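# Cover the cup's mouth with the paper sheet

## Task

Place the paper so it covers the entire opening and rim of the cup, with the cup still upright at the end.

## Robot and tools

Robot: two arms, left_arm and right_arm, each ending in a parallel two-finger gripper. Base poses in the scene frame: left_arm at (+0.031, +0.241, 0) m, quat_wxyz (+1.000, 0, 0, -0.016); right_arm at (+0.028, -0.367, 0) m, quat_wxyz (+1.000, 0, 0, -0.002). A two-camera stand is fixed to the floor behind the arms.

Scene frame: origin at table-top height, halfway between the nominal bases; +x points out over the table, +y toward left_arm, +z up. Arm names do not match image left/right. Reported end_effector_position (m) and end_effector_quat_wxyz are in this frame and may be a few cm off, worse at long reach. Gripper axes: fingers point along its +z, open and close along its y. end_effector_position is the point between the pads, about 1 cm behind the tips.

Command rows: every moving command uses rows of 14 numbers, each in [-1, 1]: dx, dy, dz, rx, ry, rz, opening for left_arm, then the same seven for right_arm. Always send all 14, even if one arm stays still. The six pose numbers are an offset, not a pose: they count from that arm's Hand target at the start of the action or move, along the Hand target's own axes (not scene axes). Scale: 1.0 = 0.6 m for dx, dy, dz and 180 degrees for the rotation vector rx, ry, rz. Every row in one action or one move list counts from the same start Hand target, not from the previous row; a new call starts from the new Hand target, so repeating an offset moves further. Six zeros re-requests the current Hand target. Opening is absolute: +1 fully open (0.094 m), -1 closed. A 0 opening is a real command (half open), so to keep a gripper as is, resend its present command (see Tool commands in results).

execute_actions: argument actions is a list of actions; each action is a table of up to 15 rows, one per 1/30 s step; a short table repeats its last row to fill 15 steps. cameras optionally lists camera names, ["all"] or []; images come only when actions is empty or cameras requests them. An empty actions list returns state and images.

move: target is one 14-number row or a list of up to 15 rows (each still an offset from the starting Hand targets). speed in m/s, 0.002 to 2.9, default 0.25 (turns up to twice that in rad/s), one value or one per target. blend in m rounds corners of a list; 0 means stop at each. opening_speed, 0.2 or more per second on the -1..+1 scale, makes fingers change gradually. grip_force, 10 to 50 N per pad, one value or one per arm; it persists; below full force closing is slow. blocking=false returns after about 0.5 s while the move continues. Paths are straight, do not avoid obstacles or the other arm, and last 0.5 s to at most 10 s. Avoid paths passing near an arm's own base. The result adds a move: line with the ending (done, off_target, moving, held, fault) and limits (paced = pose clipped, held = steps withheld). done means at rest within 10 mm and 2 degrees of the target.

wait: seconds 0 to 10; arms hold their last command; a running move continues. stop: brakes a running move. zoom_image: camera (one of cam_head_left, cam_head_right, cam_high, cam_low, cam_left_wrist, cam_right_wrist) and region [x0, y0, x1, y1] in pixels of its newest full image, at most 504 by 504. finished_scene: scene = the current scene's number; ends it irreversibly, and the result usually reports success. After ending scene 1, make no further call in that reply.

Results: Hand target is the last commanded pose (after clipping orientation to within 40 degrees of the measured one); next offsets count from it. Grippers often rest a few cm short because of friction and weight; this alone is not contact. If still short after a new command, send the remaining distance. grip_measured is the measured opening on the command scale (reads up to ~2.5 mm wide when empty, narrower than a squeezed part). grip_effort_nm is gripper motor effort, negative closing; not pad force. Joint torques are per joint, positive toward larger joint angle, offset and noisy. Joint velocities may say within noise. Step readings list end_effector_position at some steps of action calls only. MOTOR HOT appears at 75 °C; at 90 °C an over-temperature fault folds that arm for the rest of the scene; avoid long stretched holds or pushing into unreachable poses.

Joint ranges (rad): waist -2.618 to 3.054, shoulder 0.000 to 3.142, elbow 0.000 to 3.142 (straight at 2.901), wrist pitch -1.571 to 1.571, wrist yaw -1.571 to 1.571, wrist roll -2.094 to 2.094.

Cameras: cam_head_left, cam_head_right, cam_high, cam_low, cam_left_wrist, cam_right_wrist, each 896x504; calibration is given and can be off by a few mm/degrees; wrist images may lag while moving.

Avoid: knocking the cup over, anything leaving the table, dropping or releasing moving items, fast impacts, hard pushes on fixed or heavy things, contact or squeezing between the two arms (the clearance check does not guard grippers against each other), and arms stopping on obstacles, which keep pressing until commanded back past the gripper. Faster motion hits harder and strays more from the path. Close slowly on the soft paper.

Each tool is called after "Call:" as a command line: name --argument value for each argument, lists and objects as JSON in quotes; but a table of rows of numbers goes row by row, as --pt "numbers of a row", without its own name.

## Session

Call:
execute_actions --actions '[]'

Scene clock: 0.00 s.
left_arm: end_effector_position=(+0.4355, +0.2455, +0.0978) grip_measured=+1.000 grip_effort_nm=n/a end_effector_quat_wxyz=(+0.586, -0.035, +0.810, +0.013) | right_arm: end_effector_position=(+0.4432, -0.3883, +0.1109) grip_measured=+1.000 grip_effort_nm=n/a end_effector_quat_wxyz=(+0.611, +0.006, +0.791, -0.035)
Joint positions: left_arm=[-0.002 1.577 0.381 0.875 -0.094 -0.053 0.094] | right_arm=[-0.042 1.612 0.4 0.958 0.019 -0.045 0.094]
Joint velocities: within noise
Joint torques (N m): no reading
Heat: left arm: 47 °C; right arm: 41 °C.
Hand target: left_arm +0.4374, +0.2455, +0.1029; +0.591, -0.036, +0.805, +0.013 | right_arm +0.4441, -0.3883, +0.1135; +0.613, +0.006, +0.789, -0.035
Tool commands: left_gripper/opening=+1.0 right_gripper/opening=+1.0

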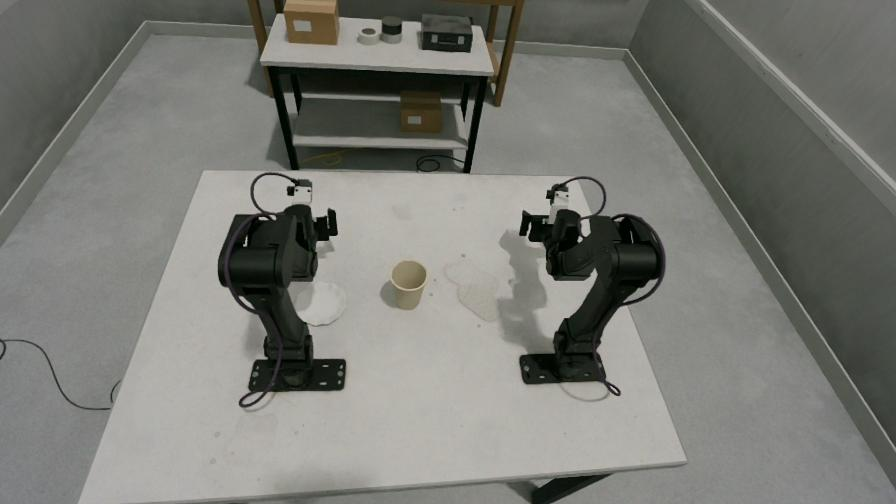

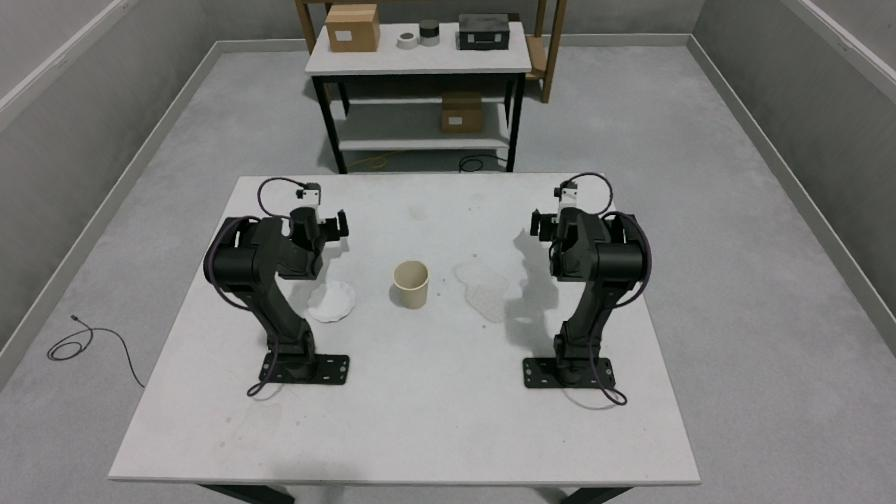

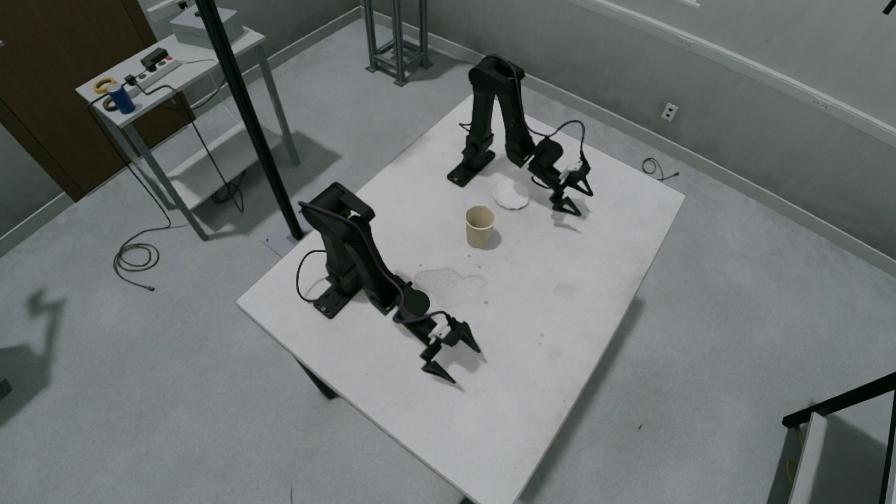

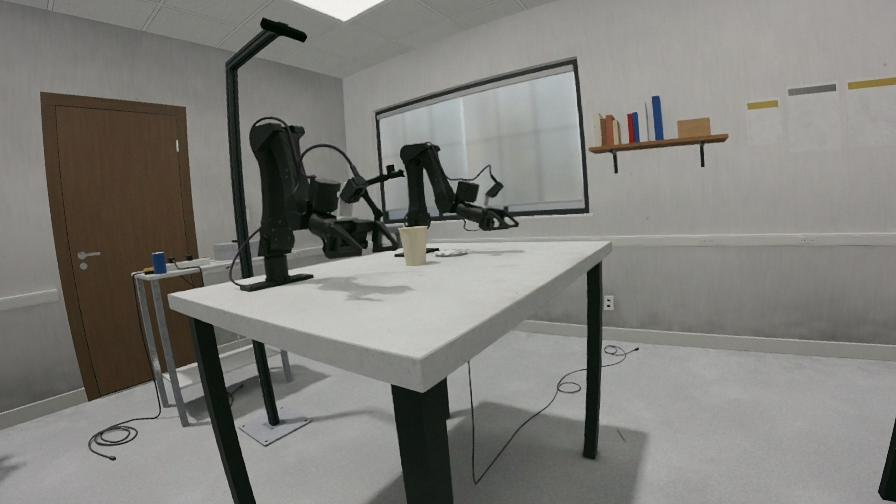

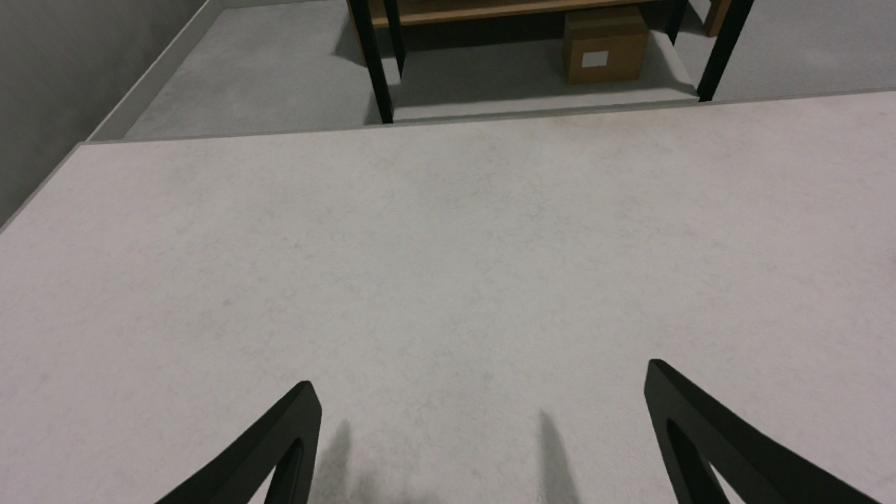

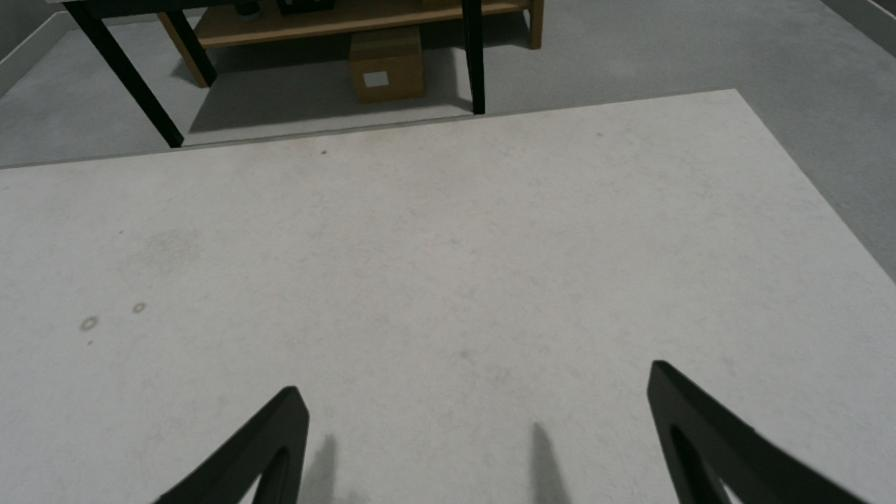

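Call:
zoom_image --camera "cam_head_left" --region '[270, 240, 450, 340]'

Call:
zoom_image --camera "cam_head_right" --region '[270, 240, 450, 340]'

Call:
zoom_image --camera "cam_high" --region '[440, 160, 600, 260]'

Call:
zoom_image --camera "cam_low" --region '[370, 190, 530, 280]'

Scaled by 2.800 from the camera's 896x504 image, which has a finer 1280x720 frame.

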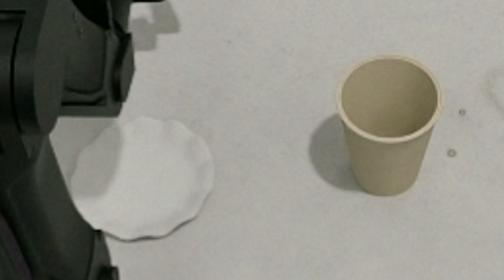

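Scaled by 2.800 from the camera's 896x504 image, which has a finer 1280x720 frame.

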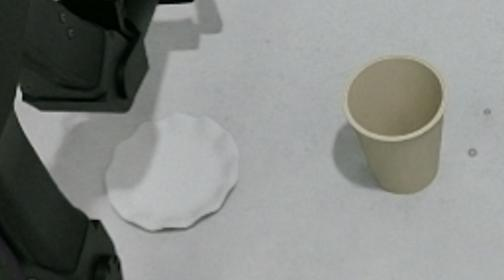

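Scaled by 3.150 from the camera's 896x504 image, which has a finer 1280x720 frame.

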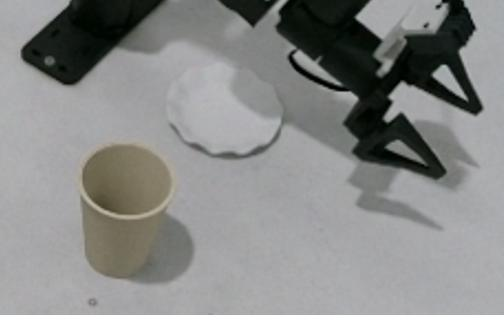

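Scaled by 3.150 from the camera's 896x504 image, which has a finer 1280x720 frame.

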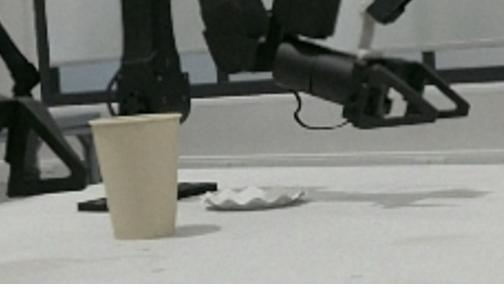

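Call:
move --target '[-0.0827, -0.0723, -0.2715, 0.009, 0.403, 0.0246, 1, 0, 0, 0, 0, 0, 0, 1]' --cameras '["cam_left_wrist", "cam_head_left"]'

Scene clock: 49.57 s.
left_arm: end_effector_position=(+0.2975, +0.1977, +0.1938) grip_measured=+1.000 grip_effort_nm=0.04 end_effector_quat_wxyz=(+0.009, +0.000, +1.000, +0.002) | right_arm: end_effector_position=(+0.4432, -0.3883, +0.1109) grip_measured=+1.000 grip_effort_nm=-0.01 end_effector_quat_wxyz=(+0.611, +0.006, +0.791, -0.035)
Joint positions: left_arm=[-0.137 1.577 1.584 -1.561 -0.006 -0.169 0.094] | right_arm=[-0.042 1.612 0.4 0.958 0.019 -0.045 0.094]
Joint torques (N m): left_arm=[-0.65 -5.03 9.01 0.41 0.07 -0.1] | right_arm=[0.06 -6.65 6.17 1.98 -0.01 -0.02]
Heat: left arm: 48 °C; right arm: 41 °C.
Hand target: left_arm +0.3002, +0.1940, +0.2000; +0.000, +0.001, +1.000, +0.000 | right_arm +0.4441, -0.3883, +0.1135; +0.613, +0.006, +0.789, -0.035
Off the commanded pose: left_arm 0.008 m, 1 deg | right_arm 0.003 m, 0 deg.
joint sent to its limit (left arm) — joint 4 (wrist pitch), lower limit. The joint targets still meet the commanded pose.
move: done
camera_calibration:
cam_left_wrist: T_world_to_cam=[[-0.113088, -0.993036, -0.0330237, 0.246272], [-0.858347, 0.0809007, 0.506651, 0.186458], [-0.500451, 0.0856419, -0.861519, 0.414243], [0, 0, 0, 1]] pos_world=[0.395204, 0.193996, 0.270542]
Images, in order (width x height): cam_head_left 896x504, cam_left_wrist 896x504.

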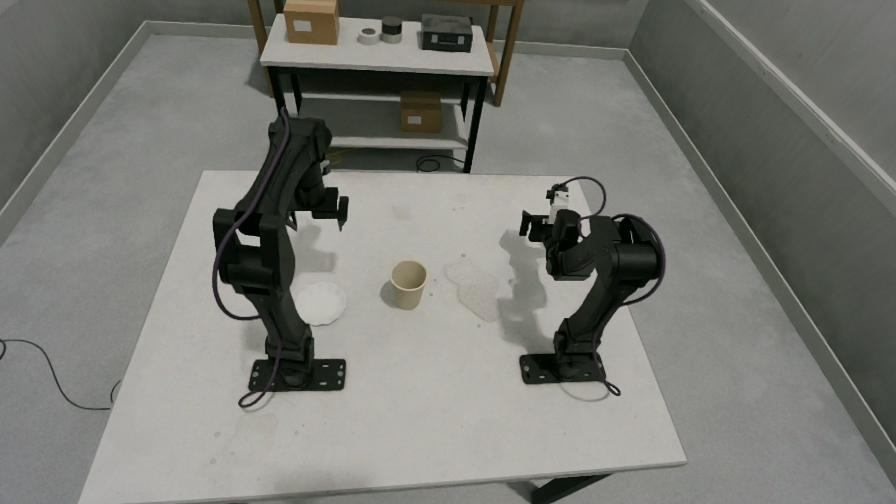

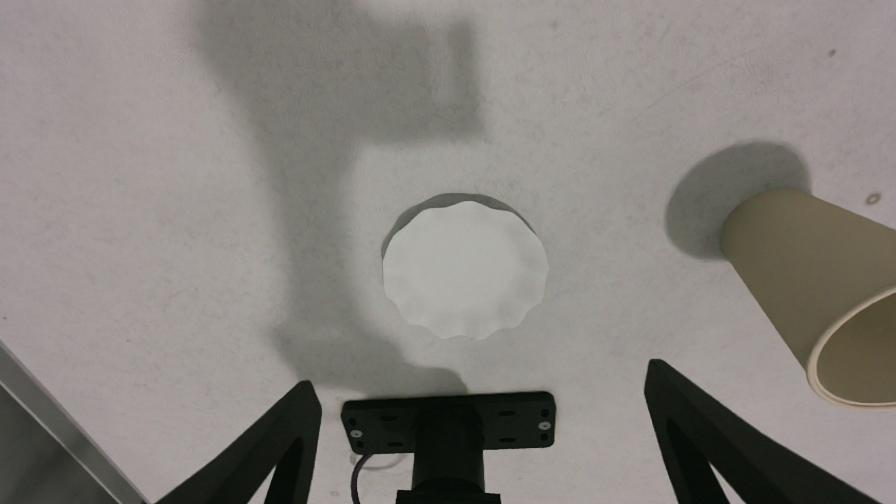

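Call:
zoom_image --camera "cam_left_wrist" --region '[360, 170, 580, 360]'

Scaled by 2.291 from the camera's 896x504 image, which has a finer 1280x720 frame.

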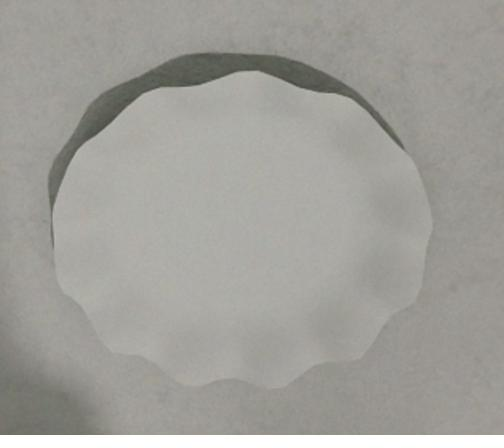

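Call:
move --pt "0.157 0.4267 -0.083 0 0 -0.333 1 -0.1712 0.2896 -0.3076 -0.308 -0.190 -0.5615 1" --pt "0.157 0.4267 -0.083 0 0 -0.333 1 0.0405 0.7491 -0.5538 -0.308 -0.190 -0.5615 1" --speed 0.35 --blend 0.04 --cameras '["cam_right_wrist", "cam_head_left", "cam_high"]'

Scene clock: 112.60 s.
left_arm: end_effector_position=(+0.2053, +0.4469, +0.2425) grip_measured=+1.000 grip_effort_nm=0.04 end_effector_quat_wxyz=(+0.095, -0.492, +0.865, +0.034) | right_arm: end_effector_position=(+0.1386, +0.0725, +0.1451) grip_measured=+1.000 grip_effort_nm=-0.01 end_effector_quat_wxyz=(-0.467, +0.834, -0.252, +0.152)
Joint positions: left_arm=[0.895 1.461 1.658 -1.565 0 -0.17 0.094] | right_arm=[1.5 1.594 0.93 0.052 0.45 -1.296 0.094]
Joint torques (N m): left_arm=[0.4 -3.81 9.09 0.79 0 -0.09] | right_arm=[0.05 -6.56 9.46 1.9 0.17 0.16]
Heat: left arm: 47 °C; right arm: 41 °C.
Hand target: left_arm +0.2064, +0.4503, +0.2497; +0.000, -0.499, +0.867, +0.000 | right_arm +0.1404, +0.0800, +0.1500; -0.477, +0.826, -0.261, +0.150
Off the commanded pose: left_arm 0.008 m, 12 deg | right_arm 0.009 m, 2 deg.
joint sent to its limit (left arm) — joint 4 (wrist pitch), lower limit. The joint targets are off in orientation, not in position.
move: off_target (left_arm)
camera_calibration:
cam_right_wrist: T_world_to_cam=[[0.390699, 0.380878, 0.838025, -0.197861], [0.375334, -0.897184, 0.232779, 0.0193681], [0.840523, 0.223592, -0.493485, 0.0474651], [0, 0, 0, 1]] pos_world=[0.0301391, 0.0821248, 0.184727]
Images, in order (width x height): cam_head_left 896x504, cam_high 896x504, cam_right_wrist 896x504.

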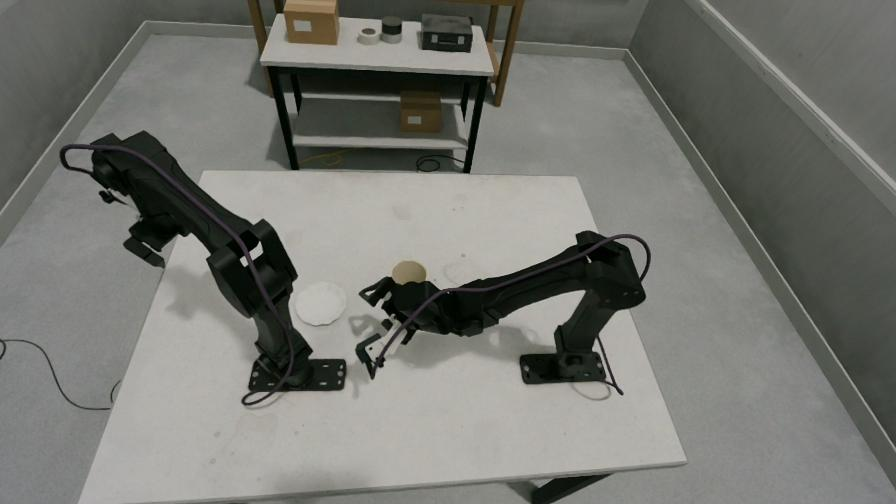

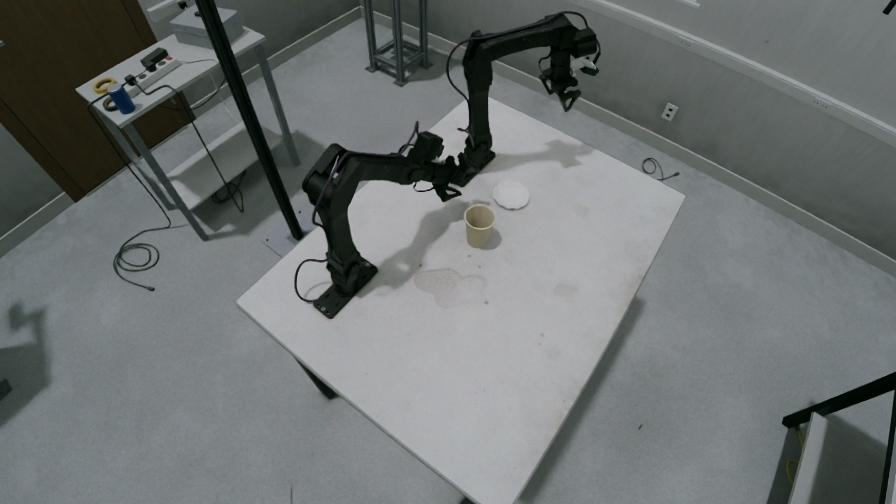

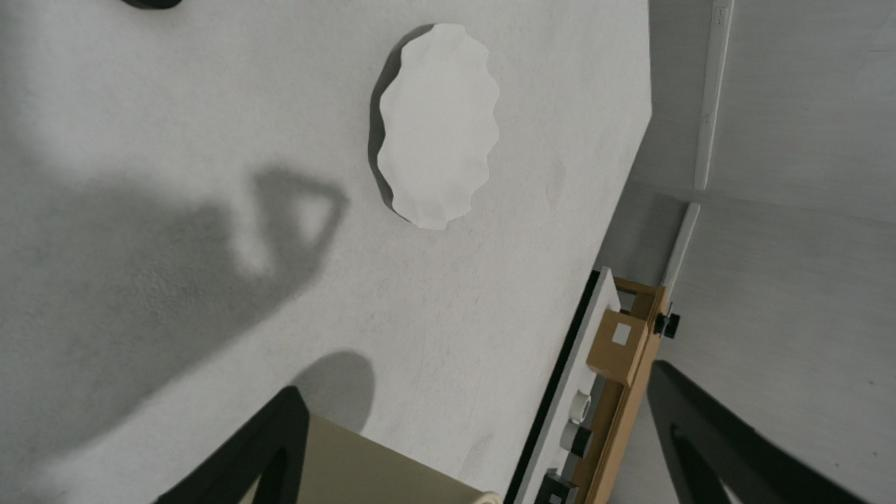

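Call:
zoom_image --camera "cam_head_left" --region '[280, 240, 460, 390]'

Call:
zoom_image --camera "cam_right_wrist" --region '[200, 0, 704, 504]'

Scaled by 2.800 from the camera's 896x504 image, which has a finer 1280x720 frame.

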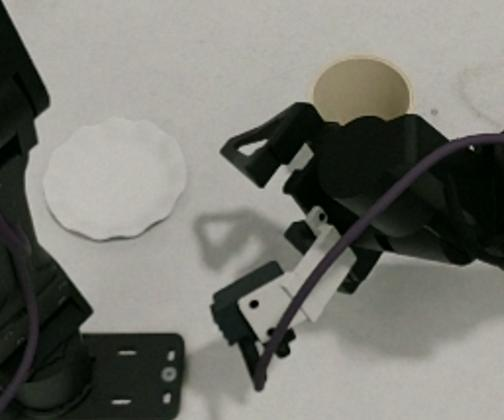

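Scaled by 1.000.

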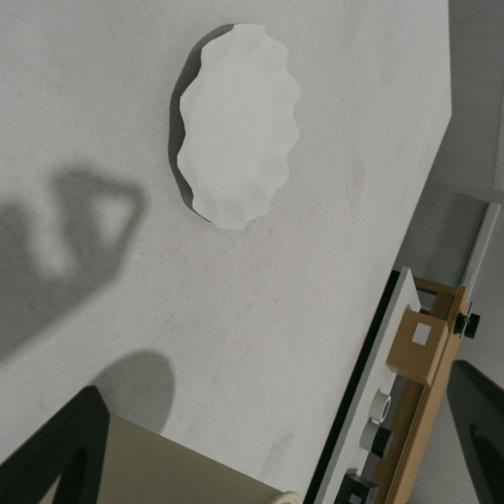

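Call:
move --target '[0, 0, 0, 0, -0.08, 0, 1, -0.004, 0.074, 0.1218, -0.0833, 0, 0, -0.149]' --speed 0.15 --cameras '["cam_right_wrist", "cam_head_left", "cam_low", "cam_high"]'

Scene clock: 175.10 s.
left_arm: end_effector_position=(+0.2041, +0.4480, +0.2426) grip_measured=+1.000 grip_effort_nm=0.04 end_effector_quat_wxyz=(+0.090, -0.496, +0.862, +0.051) | right_arm: end_effector_position=(+0.1604, +0.1131, +0.0799) grip_measured=-0.147 grip_effort_nm=-0.11 end_effector_quat_wxyz=(-0.374, +0.879, -0.271, +0.120)
Joint positions: left_arm=[0.874 1.461 1.658 -1.565 -0.041 -0.198 0.094] | right_arm=[1.419 1.896 1.192 -0.114 0.323 -1.256 0.04]
Joint torques (N m): left_arm=[-0.68 -5.83 6.42 1.07 -0.13 -0.1] | right_arm=[-0.55 -9.33 9.18 1.24 0.01 0.13]
Heat: left arm: 46 °C; right arm: 44 °C.
Hand target: left_arm +0.2064, +0.4503, +0.2497; +0.108, -0.495, +0.860, +0.062 | right_arm +0.1619, +0.1150, +0.0748; -0.365, +0.881, -0.278, +0.115
Off the commanded pose: left_arm 0.008 m, 2 deg | right_arm 0.006 m, 1 deg.
move: done
camera_calibration:
cam_right_wrist: T_world_to_cam=[[0.49719, 0.513213, 0.699581, -0.188235], [0.405422, -0.850283, 0.335635, 0.0444945], [0.767095, 0.116751, -0.630821, 0.0226897], [0, 0, 0, 1]] pos_world=[0.0581445, 0.131789, 0.131065]
Images, in order (width x height): cam_head_left 896x504, cam_high 896x504, cam_low 896x504, cam_right_wrist 896x504.

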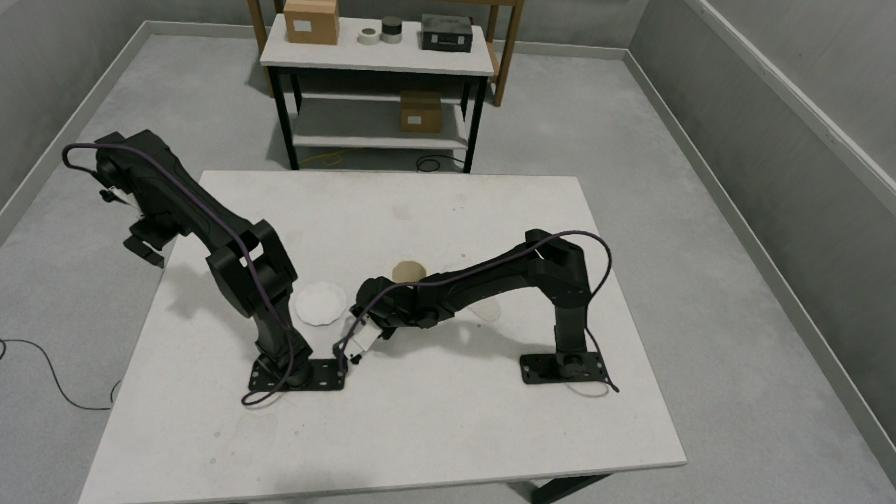

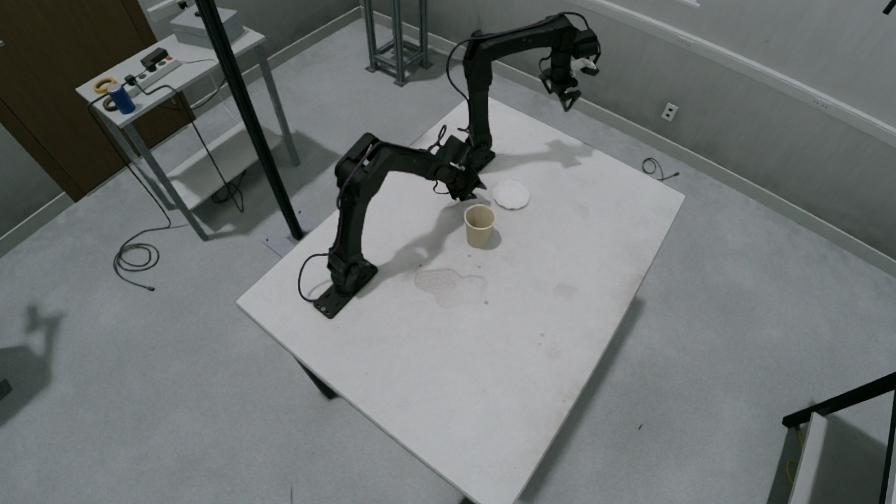

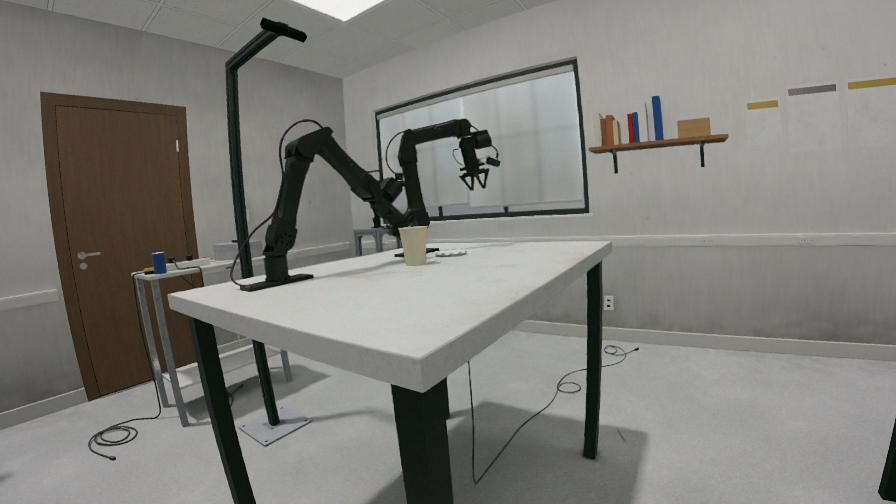

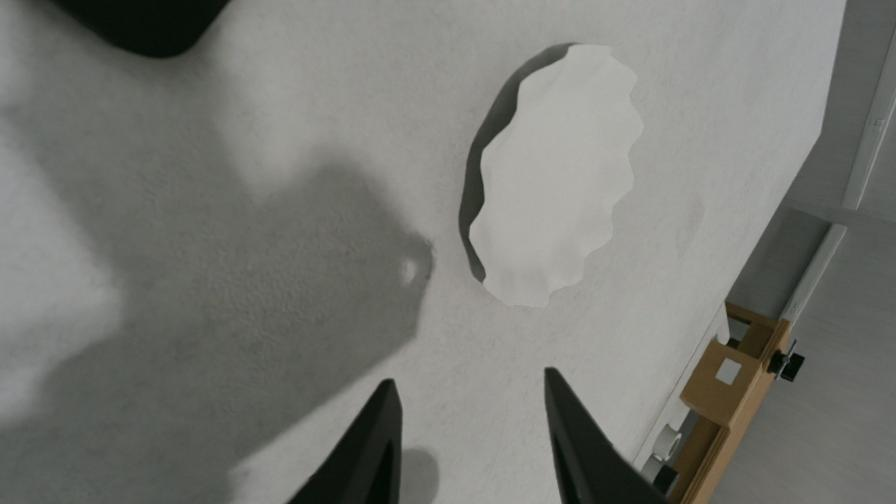

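Call:
move --target '[0, 0, 0, 0, 0, 0, 1, -0.0123, 0.0082, 0.0812, 0, 0, 0, -0.489]' --speed 0.1 --cameras '["cam_right_wrist"]'

Call:
zoom_image --camera "cam_right_wrist" --region '[360, 200, 640, 420]'

Scene clock: 199.67 s.
left_arm: end_effector_position=(+0.2041, +0.4480, +0.2426) grip_measured=+1.000 grip_effort_nm=0.04 end_effector_quat_wxyz=(+0.090, -0.496, +0.862, +0.051) | right_arm: end_effector_position=(+0.1704, +0.1373, +0.0386) grip_measured=-0.487 grip_effort_nm=-0.11 end_effector_quat_wxyz=(-0.359, +0.884, -0.276, +0.120)
Joint positions: left_arm=[0.874 1.461 1.658 -1.565 -0.041 -0.198 0.094] | right_arm=[1.404 2.066 1.281 -0.062 0.312 -1.256 0.024]
Joint torques (N m): left_arm=[-0.66 -5.86 6.48 1.08 -0.12 -0.09] | right_arm=[-0.66 -10.58 8.8 1.63 0.03 -0.01]
Heat: left arm: 45 °C; right arm: 41 °C.
Hand target: left_arm +0.2064, +0.4503, +0.2497; +0.108, -0.495, +0.860, +0.062 | right_arm +0.1736, +0.1446, +0.0369; -0.365, +0.881, -0.278, +0.115
Off the commanded pose: left_arm 0.008 m, 2 deg | right_arm 0.008 m, 1 deg.
move: done
camera_calibration:
cam_right_wrist: T_world_to_cam=[[0.510421, 0.528211, 0.678575, -0.180194], [0.402779, -0.844049, 0.35405, 0.0737922], [0.759763, 0.092601, -0.643572, -0.00875973], [0, 0, 0, 1]] pos_world=[0.0689084, 0.158276, 0.0905118]
Images, in order (width x height): cam_right_wrist 896x504.

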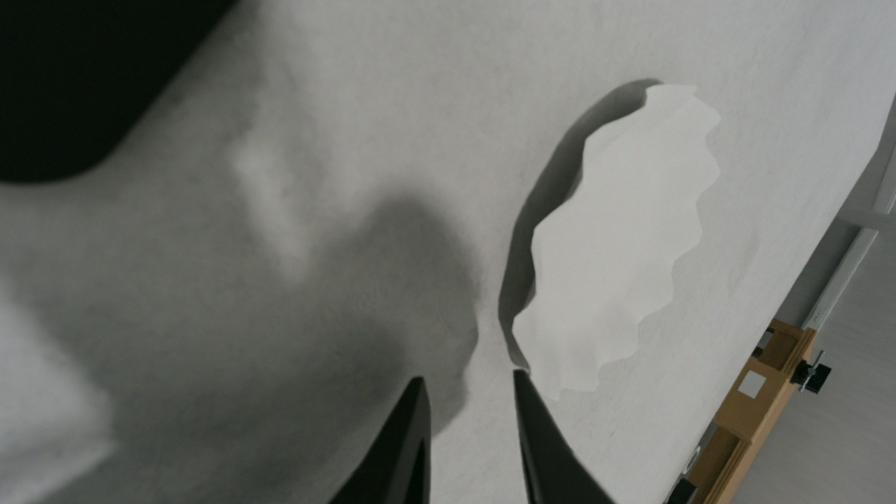

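Scaled by 1.800 from the camera's 896x504 image, which has a finer 1280x720 frame.

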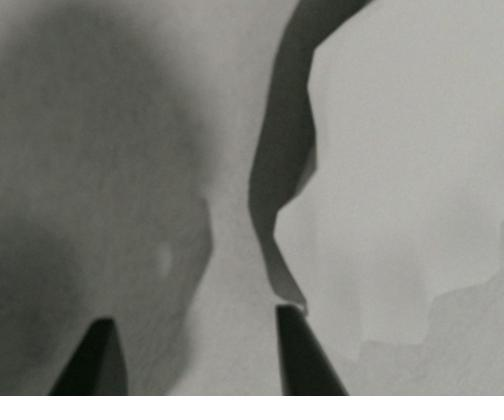

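Call:
move --target '[0, 0, 0, 0, 0, 0, 1, 0, -0.0472, 0.0472, 0, 0, 0, -0.489]' --speed 0.06 --cameras '["cam_right_wrist"]'

Call:
zoom_image --camera "cam_right_wrist" --region '[360, 200, 640, 420]'

Scene clock: 224.60 s.
left_arm: end_effector_position=(+0.2041, +0.4480, +0.2426) grip_measured=+1.000 grip_effort_nm=0.04 end_effector_quat_wxyz=(+0.090, -0.496, +0.862, +0.051) | right_arm: end_effector_position=(+0.1719, +0.1393, +0.0397) grip_measured=-0.487 grip_effort_nm=-0.11 end_effector_quat_wxyz=(-0.361, +0.883, -0.276, +0.120)
Joint positions: left_arm=[0.874 1.461 1.658 -1.565 -0.041 -0.198 0.094] | right_arm=[1.401 2.07 1.288 -0.06 0.311 -1.258 0.024]
Joint torques (N m): left_arm=[-0.68 -5.82 6.45 1.07 -0.11 -0.1] | right_arm=[0.09 -12.37 6.79 1.42 0.13 0]
Heat: left arm: 44 °C; right arm: 42 °C.
Hand target: left_arm +0.2064, +0.4503, +0.2497; +0.108, -0.495, +0.860, +0.062 | right_arm +0.1716, +0.1385, +0.0392; -0.360, +0.883, -0.276, +0.120 (not the last commanded pose)
Off the commanded pose: left_arm 0.008 m, 2 deg | right_arm 0.045 m, 1 deg.
move: held (right_arm; a check stopped the path); limits=held
pose unreachable (right arm): on one or more control steps of this call, first in action 0 (counted from 0), this arm could not follow its commanded pose, so it was not sent that pose on those steps. It may still have moved: this result reports where it is.
cause: moving toward the commanded pose would bring a part of the arm too close to another arm (this arm's wrist camera and the left arm's shoulder (the part past joint 1), at the place that arm is still heading or pushing toward).
camera_calibration:
cam_right_wrist: T_world_to_cam=[[0.509885, 0.524541, 0.681817, -0.182354], [0.401913, -0.846021, 0.350305, 0.0749242], [0.760581, 0.0954158, -0.642193, -0.00991959], [0, 0, 0, 1]] pos_world=[0.0704113, 0.159986, 0.0917155]
Images, in order (width x height): cam_right_wrist 896x504.

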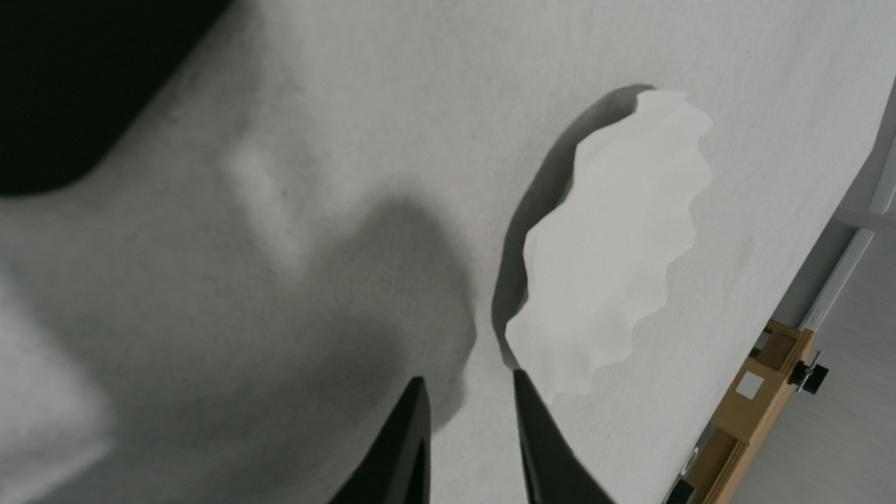

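Scaled by 1.800 from the camera's 896x504 image, which has a finer 1280x720 frame.

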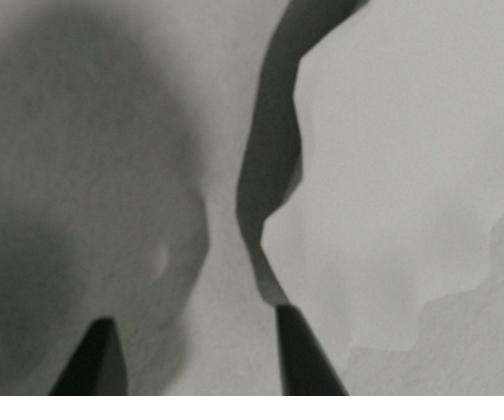

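Call:
move --target '[0, 0, 0, 0, 0, 0, 1, 0.0391, -0.0089, -0.0138, 0, -0.0589, -0.0589, -0.489]' --speed 0.1 --cameras '["cam_right_wrist"]'

Scene clock: 262.97 s.
left_arm: end_effector_position=(+0.2041, +0.4480, +0.2426) grip_measured=+1.000 grip_effort_nm=0.04 end_effector_quat_wxyz=(+0.090, -0.496, +0.862, +0.051) | right_arm: end_effector_position=(+0.1897, +0.1223, +0.0343) grip_measured=-0.487 grip_effort_nm=-0.09 end_effector_quat_wxyz=(-0.354, +0.918, -0.161, +0.075)
Joint positions: left_arm=[0.874 1.461 1.658 -1.565 -0.041 -0.198 0.094] | right_arm=[1.273 2.021 1.206 -0.017 0.054 -1.547 0.024]
Joint torques (N m): left_arm=[-0.65 -5.85 6.45 1.08 -0.12 -0.1] | right_arm=[-0.43 -15.15 6.08 1.63 -0.12 -0.02]
Heat: left arm: 44 °C; right arm: 41 °C.
Hand target: left_arm +0.2064, +0.4503, +0.2497; +0.108, -0.495, +0.860, +0.062 | right_arm +0.1896, +0.1235, +0.0491; -0.371, +0.912, -0.159, +0.071
Off the commanded pose: left_arm 0.008 m, 2 deg | right_arm 0.015 m, 2 deg.
move: off_target (right_arm)
camera_calibration:
cam_right_wrist: T_world_to_cam=[[0.362761, 0.664195, 0.653643, -0.166932], [0.603055, -0.702068, 0.378715, -0.00134208], [0.710442, 0.2568, -0.655229, -0.0350275], [0, 0, 0, 1]] pos_world=[0.0862508, 0.118928, 0.0866712]
Images, in order (width x height): cam_right_wrist 896x504.

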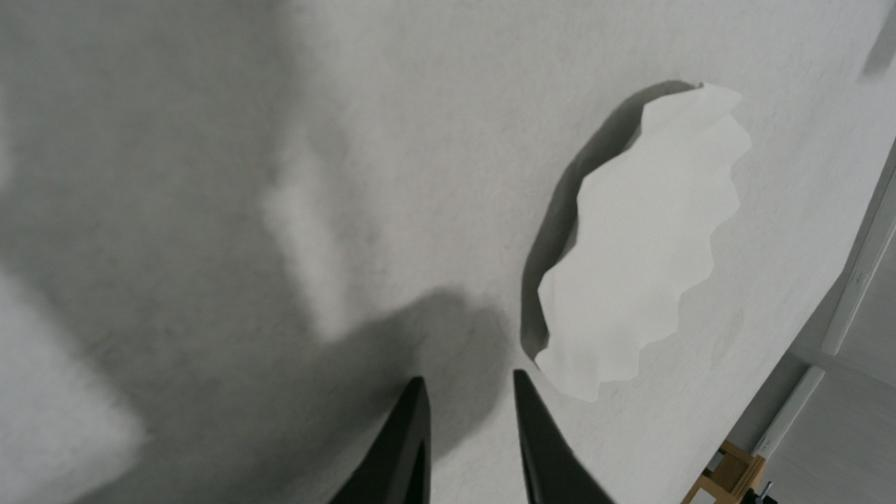

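Call:
move --target '[0, 0, 0, 0, 0, 0, 1, 0, -0.007, -0.007, 0, 0, 0, -0.489]' --speed 0.1

Scene clock: 271.10 s.
left_arm: end_effector_position=(+0.2041, +0.4480, +0.2426) grip_measured=+1.000 grip_effort_nm=0.04 end_effector_quat_wxyz=(+0.090, -0.496, +0.862, +0.051) | right_arm: end_effector_position=(+0.1898, +0.1233, +0.0403) grip_measured=-0.487 grip_effort_nm=-0.09 end_effector_quat_wxyz=(-0.360, +0.916, -0.160, +0.076)
Joint positions: left_arm=[0.874 1.461 1.658 -1.565 -0.041 -0.198 0.094] | right_arm=[1.273 2.008 1.206 -0.017 0.054 -1.548 0.024]
Joint torques (N m): left_arm=[-0.66 -5.82 6.43 1.07 -0.11 -0.1] | right_arm=[-0.42 -15.02 6.93 1.42 -0.14 -0.01]
Heat: left arm: 44 °C; right arm: 41 °C.
Hand target: left_arm +0.2064, +0.4503, +0.2497; +0.108, -0.495, +0.860, +0.062 | right_arm +0.1896, +0.1235, +0.0551; -0.371, +0.912, -0.159, +0.071
Off the commanded pose: left_arm 0.008 m, 2 deg | right_arm 0.015 m, 2 deg.
move: off_target (right_arm)

Call:
move --target '[0, 0, 0, 0, 0, 0, 1, 0.0018, -0.0452, 0.0443, 0, 0, 0, -0.489]' --speed 0.06 --cameras '["cam_right_wrist", "cam_low"]'

Call:
zoom_image --camera "cam_right_wrist" --region '[360, 220, 640, 440]'

Call:
zoom_image --camera "cam_low" --region '[370, 190, 530, 280]'

Scene clock: 285.07 s.
left_arm: end_effector_position=(+0.2041, +0.4480, +0.2426) grip_measured=+1.000 grip_effort_nm=0.04 end_effector_quat_wxyz=(+0.090, -0.496, +0.862, +0.051) | right_arm: end_effector_position=(+0.2020, +0.1587, +0.0647) grip_measured=-0.487 grip_effort_nm=-0.09 end_effector_quat_wxyz=(-0.384, +0.906, -0.158, +0.078)
Joint positions: left_arm=[0.874 1.461 1.658 -1.565 -0.041 -0.198 0.094] | right_arm=[1.269 2.073 1.374 -0.067 0.049 -1.552 0.024]
Joint torques (N m): left_arm=[-0.66 -5.78 6.45 1.08 -0.1 -0.1] | right_arm=[-0.68 -10.8 9.25 1.31 -0.13 -0.01]
Heat: left arm: 44 °C; right arm: 41 °C.
Hand target: left_arm +0.2064, +0.4503, +0.2497; +0.108, -0.495, +0.860, +0.062 | right_arm +0.2036, +0.1589, +0.0552; -0.371, +0.912, -0.159, +0.071
Off the commanded pose: left_arm 0.008 m, 2 deg | right_arm 0.010 m, 2 deg.
move: done
camera_calibration:
cam_right_wrist: T_world_to_cam=[[0.3476, 0.623078, 0.700677, -0.208994], [0.598757, -0.722574, 0.345511, 0.0115248], [0.721571, 0.299435, -0.624239, -0.044279], [0, 0, 0, 1]] pos_world=[0.0976964, 0.151806, 0.114815]
Images, in order (width x height): cam_low 896x504, cam_right_wrist 896x504.

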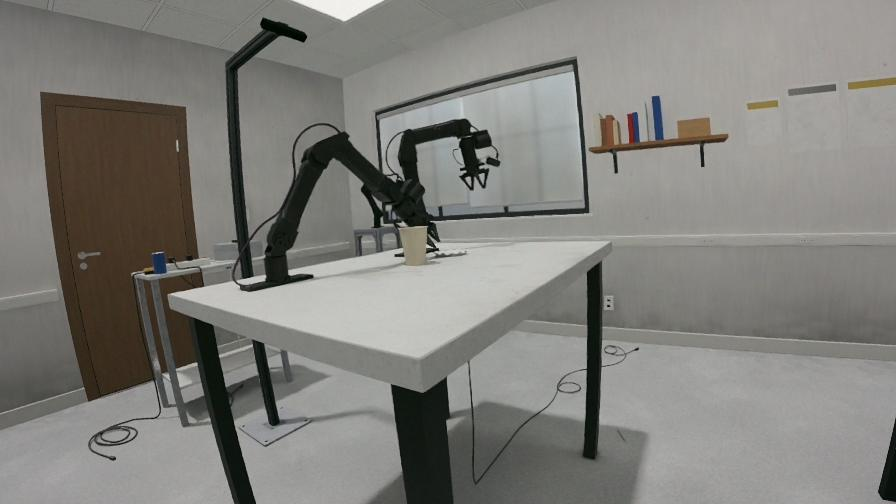

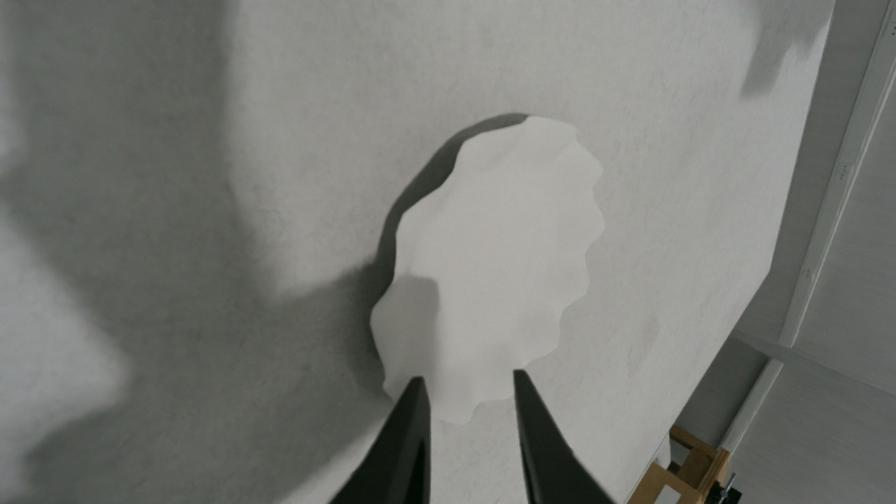

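Scaled by 1.800 from the camera's 896x504 image, which has a finer 1280x720 frame.

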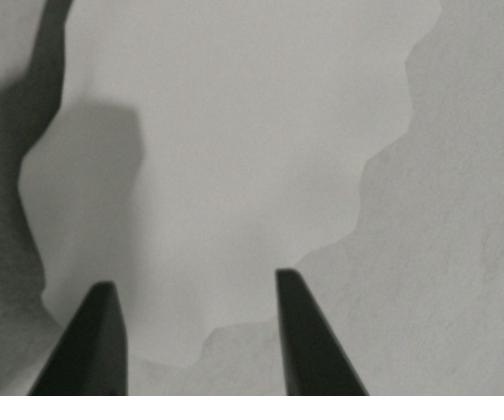

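Scaled by 3.150 from the camera's 896x504 image, which has a finer 1280x720 frame.

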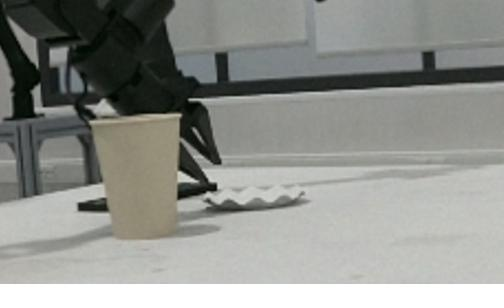

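Call:
move --target '[0, 0, 0, 0, 0, 0, 1, -0.0005, 0.046, -0.0213, 0, 0, 0, -0.489]' --speed 0.1

Scene clock: 302.33 s.
left_arm: end_effector_position=(+0.2041, +0.4480, +0.2426) grip_measured=+1.000 grip_effort_nm=0.04 end_effector_quat_wxyz=(+0.090, -0.496, +0.862, +0.051) | right_arm: end_effector_position=(+0.1933, +0.1314, +0.0316) grip_measured=-0.488 grip_effort_nm=-0.06 end_effector_quat_wxyz=(-0.356, +0.918, -0.159, +0.074)
Joint positions: left_arm=[0.874 1.461 1.658 -1.565 -0.041 -0.198 0.094] | right_arm=[1.269 2.057 1.246 -0.017 0.049 -1.553 0.024]
Joint torques (N m): left_arm=[-0.65 -5.82 6.5 1.08 -0.11 -0.1] | right_arm=[-0.39 -15.27 6.09 1.67 -0.11 0.02]
Heat: left arm: 43 °C; right arm: 41 °C.
Hand target: left_arm +0.2064, +0.4503, +0.2497; +0.108, -0.495, +0.860, +0.062 | right_arm +0.1936, +0.1319, +0.0448; -0.371, +0.912, -0.159, +0.071
Off the commanded pose: left_arm 0.008 m, 2 deg | right_arm 0.013 m, 2 deg.
move: off_target (right_arm)

Call:
move --target '[0, 0, 0, 0, 0, 0, 1, 0.0005, -0.0075, 0.0165, 0, 0, 0, -0.489]' --speed 0.06

Scene clock: 308.13 s.
left_arm: end_effector_position=(+0.2041, +0.4480, +0.2426) grip_measured=+1.000 grip_effort_nm=0.04 end_effector_quat_wxyz=(+0.090, -0.496, +0.862, +0.051) | right_arm: end_effector_position=(+0.1944, +0.1348, +0.0359) grip_measured=-0.488 grip_effort_nm=-0.06 end_effector_quat_wxyz=(-0.362, +0.916, -0.158, +0.075)
Joint positions: left_arm=[0.874 1.461 1.658 -1.565 -0.041 -0.198 0.094] | right_arm=[1.269 2.057 1.257 -0.016 0.049 -1.553 0.024]
Joint torques (N m): left_arm=[-0.68 -5.89 6.46 1.07 -0.11 -0.1] | right_arm=[-0.58 -11.79 8.75 1.61 -0.12 0]
Heat: left arm: 43 °C; right arm: 40 °C.
Hand target: left_arm +0.2064, +0.4503, +0.2497; +0.108, -0.495, +0.860, +0.062 | right_arm +0.1974, +0.1414, +0.0410; -0.371, +0.912, -0.159, +0.071
Off the commanded pose: left_arm 0.008 m, 2 deg | right_arm 0.009 m, 1 deg.
move: done

Call:
move --target '[0, 0, 0, 0, 0, 0, 1, 0.0005, -0.0075, 0.0195, 0, 0, 0, -0.489]' --speed 0.06 --cameras '["cam_right_wrist", "cam_low"]'

Call:
zoom_image --camera "cam_right_wrist" --region '[360, 220, 640, 440]'

Call:
zoom_image --camera "cam_low" --region '[390, 220, 490, 276]'

Scene clock: 312.33 s.
left_arm: end_effector_position=(+0.2041, +0.4480, +0.2426) grip_measured=+1.000 grip_effort_nm=0.04 end_effector_quat_wxyz=(+0.090, -0.496, +0.862, +0.051) | right_arm: end_effector_position=(+0.1983, +0.1471, +0.0400) grip_measured=-0.488 grip_effort_nm=-0.06 end_effector_quat_wxyz=(-0.371, +0.912, -0.158, +0.076)
Joint positions: left_arm=[0.874 1.461 1.658 -1.565 -0.041 -0.198 0.094] | right_arm=[1.269 2.085 1.306 -0.016 0.049 -1.553 0.024]
Joint torques (N m): left_arm=[-0.66 -5.83 6.42 1.07 -0.11 -0.1] | right_arm=[-0.76 -10.62 9.03 1.58 -0.14 0]
Heat: left arm: 43 °C; right arm: 40 °C.
Hand target: left_arm +0.2064, +0.4503, +0.2497; +0.108, -0.495, +0.860, +0.062 | right_arm +0.2016, +0.1520, +0.0358; -0.371, +0.912, -0.159, +0.071
Off the commanded pose: left_arm 0.008 m, 2 deg | right_arm 0.007 m, 1 deg.
move: done
camera_calibration:
cam_right_wrist: T_world_to_cam=[[0.35312, 0.643035, 0.679568, -0.18628], [0.602376, -0.71204, 0.360751, 0.0110504], [0.715855, 0.281967, -0.638785, -0.0492434], [0, 0, 0, 1]] pos_world=[0.0943738, 0.141538, 0.0911474]
Images, in order (width x height): cam_low 896x504, cam_right_wrist 896x504.

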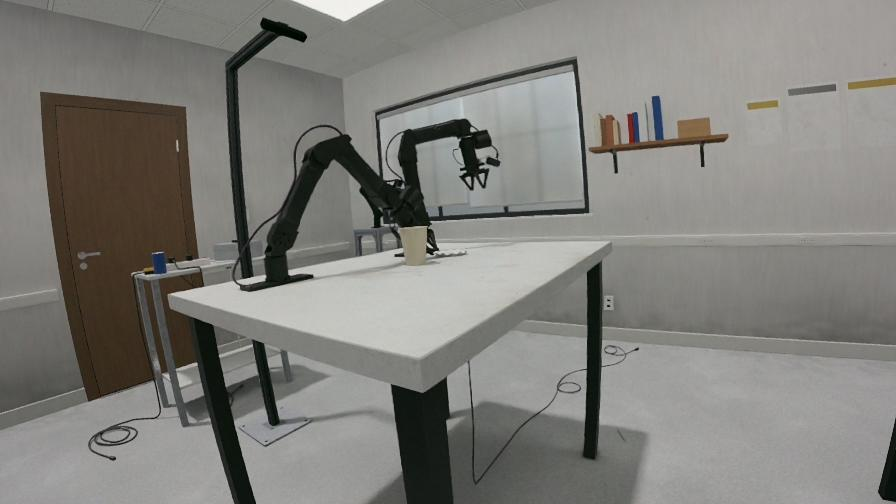

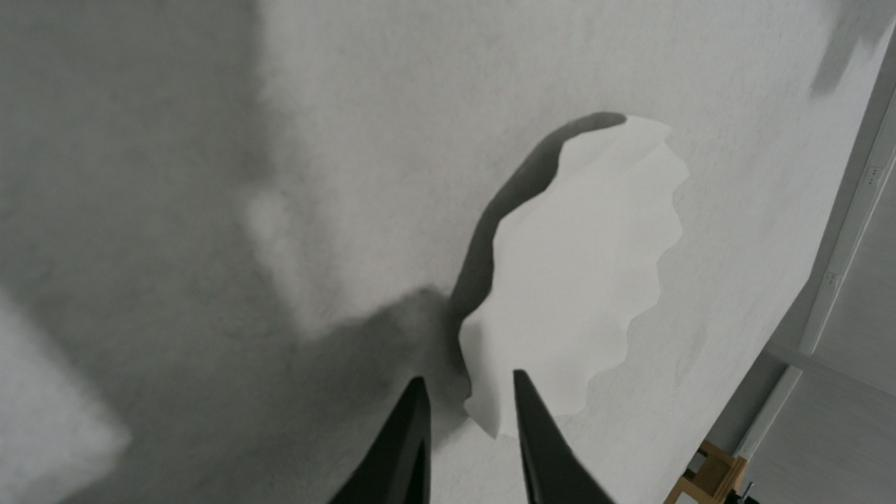

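Scaled by 1.800 from the camera's 896x504 image, which has a finer 1280x720 frame.

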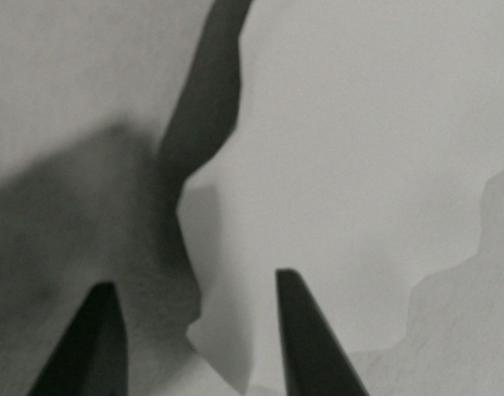

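Scaled by 5.040 from the camera's 896x504 image, which has a finer 1280x720 frame.

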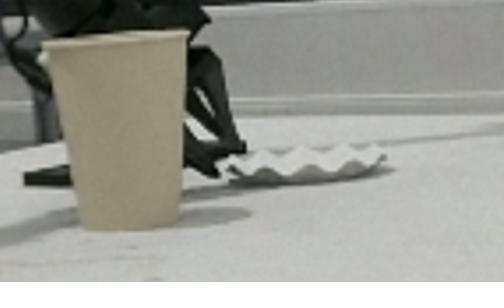

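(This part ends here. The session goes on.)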